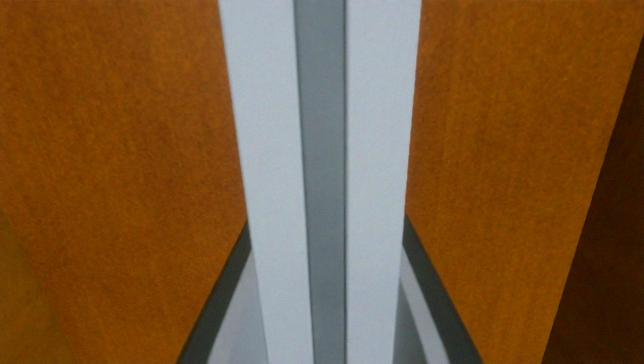

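Request:
move(target={"side": "right", "x": 0.52, "y": -0.25, "z": 0.46, "quat_wxyz": [0.9993, -0.0275, 0.0007, -0.025]}, min_time_s=1, cameras=[])

Request:
move(target={"side": "right", "x": 0.52, "y": -0.25, "z": 0.39, "quat_wxyz": [0.9993, -0.0275, 0.0007, -0.025]}, min_time_s=1.2, cameras=["head_camera", "right_wrist_camera"])

Request:
move(joints={"head_pan_rad": 0.3, "head_tilt_rad": 0.25}, cameras=["head_camera"])

Scene clock: 580.33 s.
Joint torques (N m): left_arm=[11.96 3.88 1.9 -5.49 -0.08 -1.12 0.05] | right_arm=[-19.52 -11.08 -5.27 -6.62 0.59 0.06 -0.14]
External joint torques (N m): left_arm=[0.95 0.93 -0.76 0.15 -0.14 0.18 0.08] | right_arm=[-3.36 -1.2 0.02 -1.92 0.28 0.04 -0.14]
Wrist force (N): left_arm=[-5.4 -1.6 -7.1] | right_arm=[-4.5 -3.8 -21.2]
Wrist torque (N m): left_arm=[-0.18 -0.50 0.24] | right_arm=[-0.14 -0.47 -0.37]
Wrist force, peak (N): left_arm=[-5.4 -1.8 -7.2] | right_arm=[-4.6 -3.5 -21.8]
move: done
base_odometry: x=+0.503 y=-0.274 heading=+0.001
lidar_m: 0.22 0.23 0.32 1.65 2.22 1.62 1.53 1.59 2.19 0.83 0.32 0.22
base_status: not commanded
joint_positions: torso_squat_rad=+0.900 torso_shift_rad=+0.250 torso_pitch_rad=+0.700 torso_yaw_rad=+0.000 left_shoulder_pitch_rad=+0.900 left_shoulder_roll_rad=+0.150 left_shoulder_yaw_rad=-0.005 left_elbow_rad=-2.300 left_forearm_roll_rad=-0.008 left_wrist_pitch_rad=-0.045 left_hand_roll_rad=+0.025 left_gripper_m=+0.101 right_shoulder_pitch_rad=-1.204 right_shoulder_roll_rad=-0.685 right_shoulder_yaw_rad=+0.621 right_elbow_rad=-0.986 right_forearm_roll_rad=-0.776 right_wrist_pitch_rad=+1.230 right_hand_roll_rad=-0.502 right_gripper_m=+0.030 head_pan_rad=-0.520 head_tilt_rad=+0.250
joint_status: all done
wheel_motors_off: 0
motor_effort: left_wheel=+1(2) right_wheel=-3(5)
chest: x=+0.0792 y=+0.0003 z=+0.9387 quat_wxyz=(+0.939, +0.000, +0.343, +0.000)
left_hand: x=+0.1636 y=+0.3266 z=+0.6064 quat_wxyz=(+0.919, +0.115, -0.374, -0.053)
right_hand: x=+0.5194 y=-0.2502 z=+0.4596 quat_wxyz=(+0.999, -0.028, +0.001, -0.025)
right_hand_status: reached (checked arc, planned for 1.0 s): 1 mm and 0.1 deg off.

Scene clock: 582.17 s.
Joint torques (N m): left_arm=[12.05 3.04 2.68 -5.63 0 -1.3 0.23] | right_arm=[-20.34 -9.96 -2.18 -4.72 0.4 -0.16 -0.45]
External joint torques (N m): left_arm=[1.04 0.09 0.03 0.01 -0.06 0.01 0.26] | right_arm=[-3.19 -2.11 -0.92 -1.55 0.13 -0.05 -0.45]
Wrist force (N): left_arm=[-5.3 -1.5 -6.9] | right_arm=[-5.5 -3.2 -21.3]
Wrist torque (N m): left_arm=[-0.20 -0.47 0.24] | right_arm=[0.00 -0.51 -0.31]
Wrist force, peak (N): left_arm=[-5.5 -2.0 -7.0] | right_arm=[-7.2 -7.3 -22.1]
move: short
base_odometry: x=+0.503 y=-0.274 heading=+0.001
lidar_m: 0.22 0.23 0.33 1.66 2.22 1.62 1.54 1.61 2.19 0.82 0.32 0.23
base_status: not commanded
joint_positions: torso_squat_rad=+0.900 torso_shift_rad=+0.250 torso_pitch_rad=+0.700 torso_yaw_rad=+0.000 left_shoulder_pitch_rad=+0.900 left_shoulder_roll_rad=+0.150 left_shoulder_yaw_rad=-0.005 left_elbow_rad=-2.300 left_forearm_roll_rad=-0.008 left_wrist_pitch_rad=-0.045 left_hand_roll_rad=+0.025 left_gripper_m=+0.101 right_shoulder_pitch_rad=-1.370 right_shoulder_roll_rad=-0.422 right_shoulder_yaw_rad=+0.591 right_elbow_rad=-0.267 right_forearm_roll_rad=-0.793 right_wrist_pitch_rad=+0.827 right_hand_roll_rad=-0.205 right_gripper_m=+0.030 head_pan_rad=-0.520 head_tilt_rad=+0.250
joint_status: all done
wheel_motors_off: 0
motor_effort: left_wheel=+3(3) right_wheel=-7(7)
chest: x=+0.0792 y=+0.0003 z=+0.9387 quat_wxyz=(+0.939, +0.000, +0.343, +0.000)
left_hand: x=+0.1635 y=+0.3266 z=+0.6064 quat_wxyz=(+0.919, +0.115, -0.374, -0.053)
right_hand: x=+0.5187 y=-0.2500 z=+0.3902 quat_wxyz=(+0.999, -0.027, -0.024, -0.024)
right_hand_status: short (checked arc, as near as the solve gets, planned for 1.2 s): 1 mm and 2.8 deg off. The place is met; only the turn is off.
head_camera: T_world_to_cam=[[-0.428887, -0.838424, 0.336305, -0.260108], [-0.752015, 0.125097, -0.647167, 0.923188], [0.500529, -0.530468, -0.68416, 0.566001], [0, 0, 0, 1]] pos_world=[0.299394, -0.0333231, 1.07217]
right_wrist_camera: T_world_to_cam=[[-0.996302, 0.0646142, -0.0566305, 0.55676], [0.0364154, 0.914552, 0.402826, 0.0827869], [0.0778198, 0.399274, -0.913523, 0.489989], [0, 0, 0, 1]] pos_world=[0.513556, -0.307327, 0.445797]

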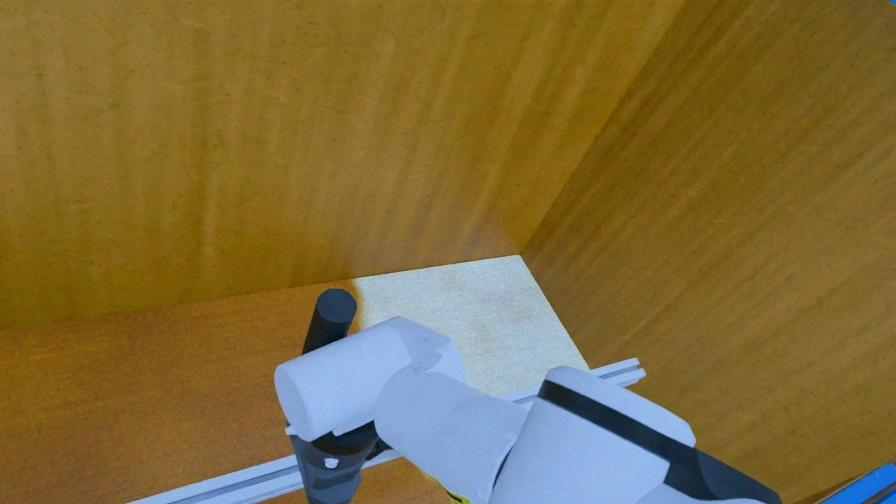

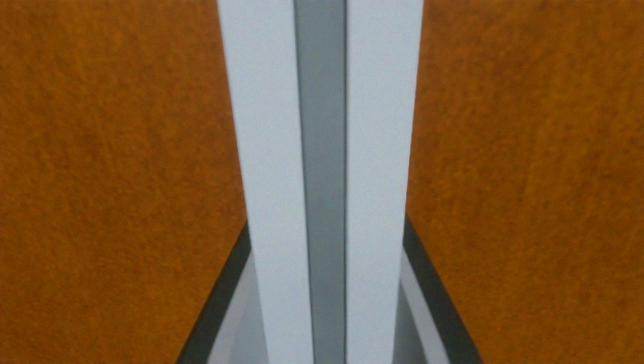

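Scene clock: 583.40 s.
Joint torques (N m): left_arm=[12.01 3.68 1.5 -5.47 -0.03 -1.33 -0.13] | right_arm=[-20.09 -9.67 -2.16 -4.94 0.51 -0.31 -0.3]
External joint torques (N m): left_arm=[1.01 0.73 -1.15 0.17 -0.09 -0.02 -0.1] | right_arm=[-2.94 -1.82 -0.9 -1.78 0.24 -0.2 -0.31]
Wrist force (N): left_arm=[-5.3 -1.8 -6.8] | right_arm=[-5.3 -3.4 -21.0]
Wrist torque (N m): left_arm=[-0.16 -0.49 0.28] | right_arm=[-0.32 -0.49 -0.34]
Wrist force, peak (N): left_arm=[-5.4 -1.8 -7.2] | right_arm=[-5.3 -3.5 -21.5]
move: done
base_odometry: x=+0.503 y=-0.274 heading=+0.001
lidar_m: 0.21 0.23 0.33 1.64 2.21 1.62 1.54 1.60 2.19 0.83 0.31 0.23
base_status: not commanded
joint_positions: torso_squat_rad=+0.900 torso_shift_rad=+0.250 torso_pitch_rad=+0.700 torso_yaw_rad=+0.000 left_shoulder_pitch_rad=+0.900 left_shoulder_roll_rad=+0.150 left_shoulder_yaw_rad=-0.005 left_elbow_rad=-2.300 left_forearm_roll_rad=-0.008 left_wrist_pitch_rad=-0.045 left_hand_roll_rad=+0.025 left_gripper_m=+0.101 right_shoulder_pitch_rad=-1.370 right_shoulder_roll_rad=-0.422 right_shoulder_yaw_rad=+0.591 right_elbow_rad=-0.267 right_forearm_roll_rad=-0.793 right_wrist_pitch_rad=+0.827 right_hand_roll_rad=-0.205 right_gripper_m=+0.030 head_pan_rad=+0.300 head_tilt_rad=+0.250
joint_status: all done
wheel_motors_off: 0
motor_effort: left_wheel=+3(3) right_wheel=-1(6)
chest: x=+0.0792 y=+0.0003 z=+0.9387 quat_wxyz=(+0.939, +0.000, +0.343, +0.000)
left_hand: x=+0.1635 y=+0.3266 z=+0.6064 quat_wxyz=(+0.919, +0.115, -0.374, -0.053)
right_hand: x=+0.5187 y=-0.2500 z=+0.3902 quat_wxyz=(+0.999, -0.027, -0.024, -0.024)
head_camera: T_world_to_cam=[[0.172091, -0.970263, -0.17022, 0.150612], [-0.78393, -0.0302509, -0.620112, 0.90122], [0.596522, 0.240156, -0.765824, 0.632052], [0, 0, 0, 1]] pos_world=[0.303541, 0.0216049, 1.06854]

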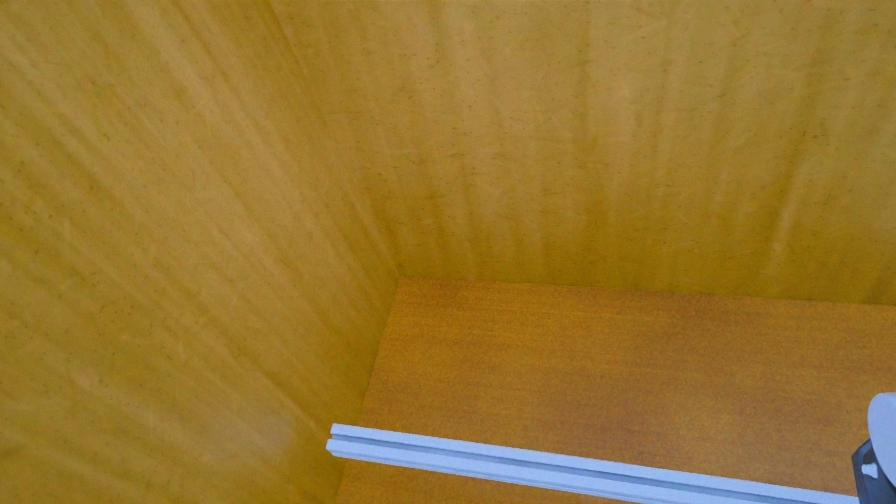

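Request:
move(target={"side": "right", "x": 0.51, "y": -0.25, "z": 0.54, "quat_wxyz": [0.9993, -0.0275, 0.0007, -0.025]}, min_time_s=1.5, cameras=[])

Request:
move(joints={"torso_pitch_rad": 0.89}, min_time_s=1.2, cameras=[])

Request:
move(target={"side": "right", "x": 0.5, "y": -0.25, "z": 0.39, "quat_wxyz": [0.9993, -0.0275, 0.0007, -0.025]}, min_time_s=1.5, cameras=["head_camera"])

Scene clock: 596.70 s.
Joint torques (N m): left_arm=[11.66 3.44 2.27 -5.6 -0.01 -1.36 0.18] | right_arm=[-18.57 -11.9 -8.44 -8.01 0.4 -0.28 -0.26]
External joint torques (N m): left_arm=[0.65 0.49 -0.38 0.04 -0.07 -0.05 0.22] | right_arm=[-3.48 -1.14 -1.4 -2.56 0.08 -0.32 -0.26]
Wrist force (N): left_arm=[-5.2 -1.7 -6.8] | right_arm=[-5.1 -3.9 -21.5]
Wrist torque (N m): left_arm=[-0.18 -0.47 0.25] | right_arm=[-0.10 -0.56 -0.41]
Wrist force, peak (N): left_arm=[-5.6 -1.8 -7.1] | right_arm=[-7.3 -7.4 -21.9]
move: done
base_odometry: x=+0.503 y=-0.274 heading=+0.001
lidar_m: 0.21 0.24 0.32 1.64 2.22 1.62 1.54 1.60 2.19 0.82 0.30 0.23
base_status: not commanded
joint_positions: torso_squat_rad=+0.900 torso_shift_rad=+0.250 torso_pitch_rad=+0.700 torso_yaw_rad=+0.000 left_shoulder_pitch_rad=+0.900 left_shoulder_roll_rad=+0.150 left_shoulder_yaw_rad=-0.005 left_elbow_rad=-2.300 left_forearm_roll_rad=-0.008 left_wrist_pitch_rad=-0.045 left_hand_roll_rad=+0.025 left_gripper_m=+0.101 right_shoulder_pitch_rad=-1.112 right_shoulder_roll_rad=-0.822 right_shoulder_yaw_rad=+0.490 right_elbow_rad=-1.418 right_forearm_roll_rad=-0.785 right_wrist_pitch_rad=+1.516 right_hand_roll_rad=-0.626 right_gripper_m=+0.030 head_pan_rad=+0.300 head_tilt_rad=+0.250
joint_status: all done
wheel_motors_off: 0
motor_effort: left_wheel=+2(4) right_wheel=-1(6)
chest: x=+0.0792 y=+0.0002 z=+0.9387 quat_wxyz=(+0.939, +0.000, +0.343, +0.000)
left_hand: x=+0.1636 y=+0.3265 z=+0.6064 quat_wxyz=(+0.919, +0.115, -0.374, -0.053)
right_hand: x=+0.5094 y=-0.2503 z=+0.5395 quat_wxyz=(+0.999, -0.028, +0.002, -0.025)
right_hand_status: reached (checked arc, planned for 1.5 s): 1 mm and 0.1 deg off.

Scene clock: 598.20 s.
Joint torques (N m): left_arm=[13.73 3.47 2.12 -4.25 -0.3 -1.07 0.28] | right_arm=[-14.5 -11.23 -7.32 -8.19 0.02 0.66 -0.12]
External joint torques (N m): left_arm=[1.16 0.64 -0.44 -0.25 -0.36 -0.02 0.31] | right_arm=[-2.8 -1.18 -1.31 -2.72 -0.09 0.31 -0.11]
Wrist force (N): left_arm=[-4.3 -1.3 -7.6] | right_arm=[-1.8 -3.7 -21.5]
Wrist torque (N m): left_arm=[-0.22 -0.44 0.26] | right_arm=[-0.15 -0.46 -0.39]
Wrist force, peak (N): left_arm=[-4.7 -1.5 -8.0] | right_arm=[-2.7 -3.7 -22.3]
move: done
base_odometry: x=+0.503 y=-0.274 heading=+0.001
lidar_m: 0.22 0.24 0.32 1.65 2.22 1.62 1.54 1.60 2.18 0.82 0.32 0.23
base_status: not commanded
joint_positions: torso_squat_rad=+0.900 torso_shift_rad=+0.250 torso_pitch_rad=+0.890 torso_yaw_rad=+0.000 left_shoulder_pitch_rad=+0.900 left_shoulder_roll_rad=+0.150 left_shoulder_yaw_rad=-0.005 left_elbow_rad=-2.300 left_forearm_roll_rad=-0.008 left_wrist_pitch_rad=-0.045 left_hand_roll_rad=+0.025 left_gripper_m=+0.101 right_shoulder_pitch_rad=-1.113 right_shoulder_roll_rad=-0.822 right_shoulder_yaw_rad=+0.490 right_elbow_rad=-1.419 right_forearm_roll_rad=-0.785 right_wrist_pitch_rad=+1.516 right_hand_roll_rad=-0.626 right_gripper_m=+0.030 head_pan_rad=+0.300 head_tilt_rad=+0.250
joint_status: all done
wheel_motors_off: 0
motor_effort: left_wheel=+2(3) right_wheel=-3(4)
chest: x=+0.1203 y=+0.0002 z=+0.8968 quat_wxyz=(+0.903, +0.000, +0.431, +0.000)
left_hand: x=+0.1404 y=+0.3265 z=+0.5545 quat_wxyz=(+0.950, +0.110, -0.285, -0.063)
right_hand: x=+0.4674 y=-0.2502 z=+0.4236 quat_wxyz=(+0.995, -0.030, +0.096, -0.022)

Scene clock: 600.03 s.
Joint torques (N m): left_arm=[12.96 3.24 1.62 -4.33 -0.26 -1.03 0.09] | right_arm=[-13.43 -9.37 -5.95 -7.7 0.61 -0.14 -0.67]
External joint torques (N m): left_arm=[0.39 0.4 -0.94 -0.33 -0.32 0.02 0.12] | right_arm=[-1.89 0.32 -0.27 -2.12 0.31 -0.19 -0.67]
Wrist force (N): left_arm=[-4.2 -1.5 -7.5] | right_arm=[-4.8 -3.7 -21.7]
Wrist torque (N m): left_arm=[-0.20 -0.43 0.25] | right_arm=[-0.16 -0.49 -0.38]
Wrist force, peak (N): left_arm=[-4.4 -1.3 -7.9] | right_arm=[-5.2 -3.9 -21.9]
move: done
base_odometry: x=+0.503 y=-0.274 heading=+0.001
lidar_m: 0.21 0.22 0.32 1.64 2.23 1.63 1.54 1.60 2.18 0.82 0.32 0.23
base_status: not commanded
joint_positions: torso_squat_rad=+0.900 torso_shift_rad=+0.250 torso_pitch_rad=+0.890 torso_yaw_rad=+0.000 left_shoulder_pitch_rad=+0.900 left_shoulder_roll_rad=+0.150 left_shoulder_yaw_rad=-0.005 left_elbow_rad=-2.300 left_forearm_roll_rad=-0.008 left_wrist_pitch_rad=-0.045 left_hand_roll_rad=+0.025 left_gripper_m=+0.101 right_shoulder_pitch_rad=-1.093 right_shoulder_roll_rad=-0.777 right_shoulder_yaw_rad=+0.511 right_elbow_rad=-1.334 right_forearm_roll_rad=-0.642 right_wrist_pitch_rad=+1.273 right_hand_roll_rad=-0.632 right_gripper_m=+0.030 head_pan_rad=+0.300 head_tilt_rad=+0.250
joint_status: all done
wheel_motors_off: 0
motor_effort: left_wheel=+2(3) right_wheel=+0(3)
chest: x=+0.1203 y=+0.0002 z=+0.8968 quat_wxyz=(+0.903, +0.000, +0.431, +0.000)
left_hand: x=+0.1404 y=+0.3265 z=+0.5545 quat_wxyz=(+0.950, +0.110, -0.285, -0.063)
right_hand: x=+0.4996 y=-0.2503 z=+0.3898 quat_wxyz=(+0.999, -0.028, +0.001, -0.025)
right_hand_status: reached (checked arc, planned for 1.5 s): 1 mm and 0.1 deg off.
head_camera: T_world_to_cam=[[0.136815, -0.970284, -0.199576, 0.166884], [-0.886925, -0.030255, -0.460921, 0.777134], [0.441187, 0.240069, -0.864709, 0.682854], [0, 0, 0, 1]] pos_world=[0.365161, 0.0215051, 0.981973]

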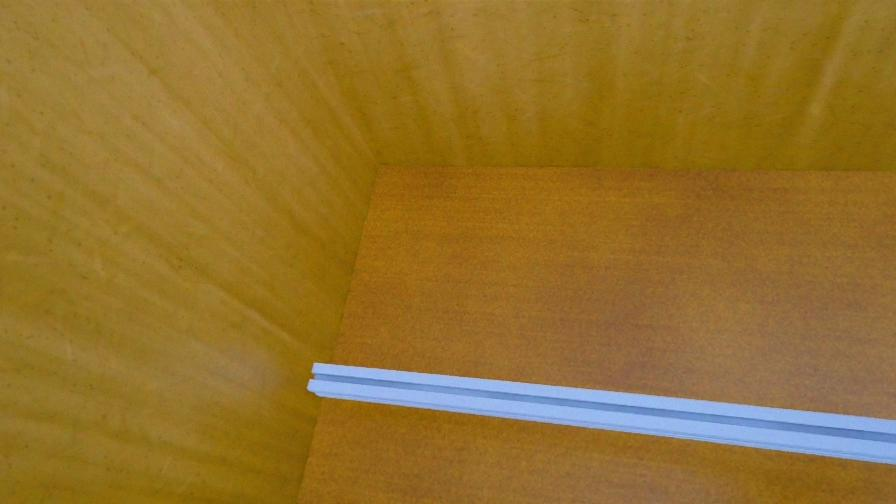

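Request:
move(target={"side": "right", "x": 0.503, "y": -0.25, "z": 0.33, "quat_wxyz": [0.9993, -0.0275, 0.0007, -0.025]}, min_time_s=1.2, cameras=["head_camera"])

Request:
move(joints={"head_pan_rad": -0.5}, cameras=["head_camera"])

Scene clock: 609.77 s.
Joint torques (N m): left_arm=[13.53 3.82 1.89 -4 0.11 -0.92 0.05] | right_arm=[-14.61 -9.76 -3.23 -7.26 0.58 0.05 -0.22]
External joint torques (N m): left_arm=[0.96 0.99 -0.67 0 0.06 0.13 0.08] | right_arm=[-2.28 -1.14 0.77 -2.42 0.3 0.01 -0.22]
Wrist force (N): left_arm=[-4.3 -1.5 -7.3] | right_arm=[-4.4 -3.0 -21.7]
Wrist torque (N m): left_arm=[-0.20 -0.43 0.26] | right_arm=[0.14 -0.47 -0.39]
Wrist force, peak (N): left_arm=[-4.6 -1.9 -7.7] | right_arm=[-5.0 -3.5 -22.6]
move: done
base_odometry: x=+0.503 y=-0.274 heading=+0.001
lidar_m: 0.22 0.23 0.33 1.65 2.21 1.62 1.54 1.60 2.19 0.82 0.31 0.23
base_status: not commanded
joint_positions: torso_squat_rad=+0.900 torso_shift_rad=+0.250 torso_pitch_rad=+0.890 torso_yaw_rad=+0.000 left_shoulder_pitch_rad=+0.900 left_shoulder_roll_rad=+0.150 left_shoulder_yaw_rad=-0.005 left_elbow_rad=-2.300 left_forearm_roll_rad=-0.008 left_wrist_pitch_rad=-0.045 left_hand_roll_rad=+0.025 left_gripper_m=+0.101 right_shoulder_pitch_rad=-1.180 right_shoulder_roll_rad=-0.631 right_shoulder_yaw_rad=+0.532 right_elbow_rad=-0.945 right_forearm_roll_rad=-0.611 right_wrist_pitch_rad=+1.055 right_hand_roll_rad=-0.501 right_gripper_m=+0.030 head_pan_rad=+0.300 head_tilt_rad=+0.250
joint_status: all done
wheel_motors_off: 0
motor_effort: left_wheel=+2(3) right_wheel=-2(4)
chest: x=+0.1203 y=+0.0002 z=+0.8968 quat_wxyz=(+0.903, +0.000, +0.431, +0.000)
left_hand: x=+0.1404 y=+0.3266 z=+0.5545 quat_wxyz=(+0.950, +0.110, -0.285, -0.063)
right_hand: x=+0.5020 y=-0.2500 z=+0.3303 quat_wxyz=(+0.999, -0.028, +0.000, -0.025)
right_hand_status: reached (checked arc, planned for 1.2 s): 1 mm and 0.1 deg off.
head_camera: T_world_to_cam=[[0.136815, -0.970284, -0.199576, 0.166884], [-0.886925, -0.030255, -0.460921, 0.777134], [0.441187, 0.240069, -0.864709, 0.682854], [0, 0, 0, 1]] pos_world=[0.365161, 0.0215051, 0.981973]

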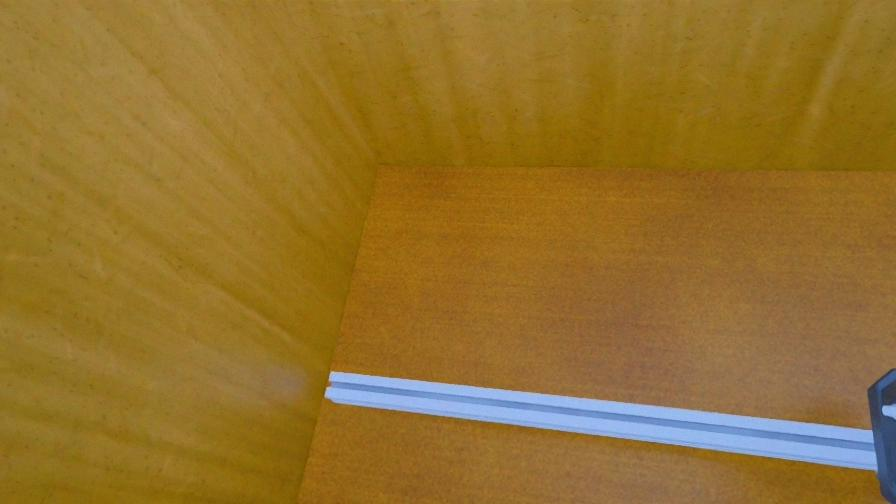

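Scene clock: 610.97 s.
Joint torques (N m): left_arm=[13.22 3.61 2.06 -4.3 -0.12 -1.05 0.1] | right_arm=[-14.96 -9.61 -4.36 -7.01 0.37 -0.01 -0.22]
External joint torques (N m): left_arm=[0.64 0.78 -0.5 -0.3 -0.17 -0.01 0.13] | right_arm=[-2.63 -0.99 -0.35 -2.16 0.08 -0.03 -0.22]
Wrist force (N): left_arm=[-4.7 -1.8 -7.6] | right_arm=[-4.3 -3.4 -21.7]
Wrist torque (N m): left_arm=[-0.17 -0.48 0.26] | right_arm=[-0.25 -0.45 -0.38]
Wrist force, peak (N): left_arm=[-4.5 -1.4 -7.9] | right_arm=[-4.6 -3.3 -22.1]
move: done
base_odometry: x=+0.503 y=-0.274 heading=+0.001
lidar_m: 0.22 0.23 0.32 1.65 2.22 1.62 1.54 1.60 2.18 0.83 0.31 0.23
base_status: not commanded
joint_positions: torso_squat_rad=+0.900 torso_shift_rad=+0.250 torso_pitch_rad=+0.890 torso_yaw_rad=+0.000 left_shoulder_pitch_rad=+0.900 left_shoulder_roll_rad=+0.150 left_shoulder_yaw_rad=-0.005 left_elbow_rad=-2.300 left_forearm_roll_rad=-0.008 left_wrist_pitch_rad=-0.045 left_hand_roll_rad=+0.025 left_gripper_m=+0.101 right_shoulder_pitch_rad=-1.180 right_shoulder_roll_rad=-0.631 right_shoulder_yaw_rad=+0.532 right_elbow_rad=-0.945 right_forearm_roll_rad=-0.611 right_wrist_pitch_rad=+1.055 right_hand_roll_rad=-0.501 right_gripper_m=+0.030 head_pan_rad=-0.500 head_tilt_rad=+0.250
joint_status: all done
wheel_motors_off: 0
motor_effort: left_wheel=+2(3) right_wheel=-3(4)
chest: x=+0.1203 y=+0.0002 z=+0.8968 quat_wxyz=(+0.903, +0.000, +0.431, +0.000)
left_hand: x=+0.1404 y=+0.3266 z=+0.5545 quat_wxyz=(+0.950, +0.110, -0.285, -0.063)
right_hand: x=+0.5020 y=-0.2500 z=+0.3303 quat_wxyz=(+0.999, -0.028, +0.000, -0.025)
head_camera: T_world_to_cam=[[-0.347109, -0.849076, 0.398229, -0.294131], [-0.862266, 0.121955, -0.491554, 0.800712], [0.3688, -0.514001, -0.77446, 0.613358], [0, 0, 0, 1]] pos_world=[0.362124, -0.0321234, 0.985746]

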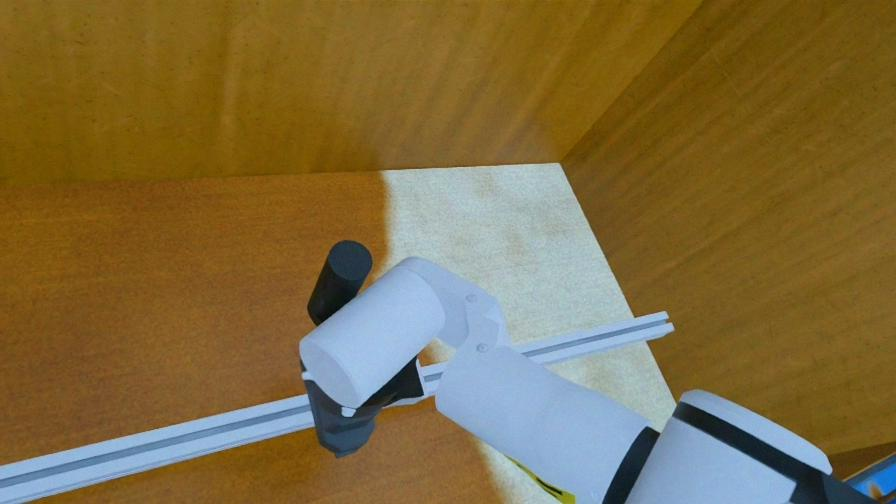

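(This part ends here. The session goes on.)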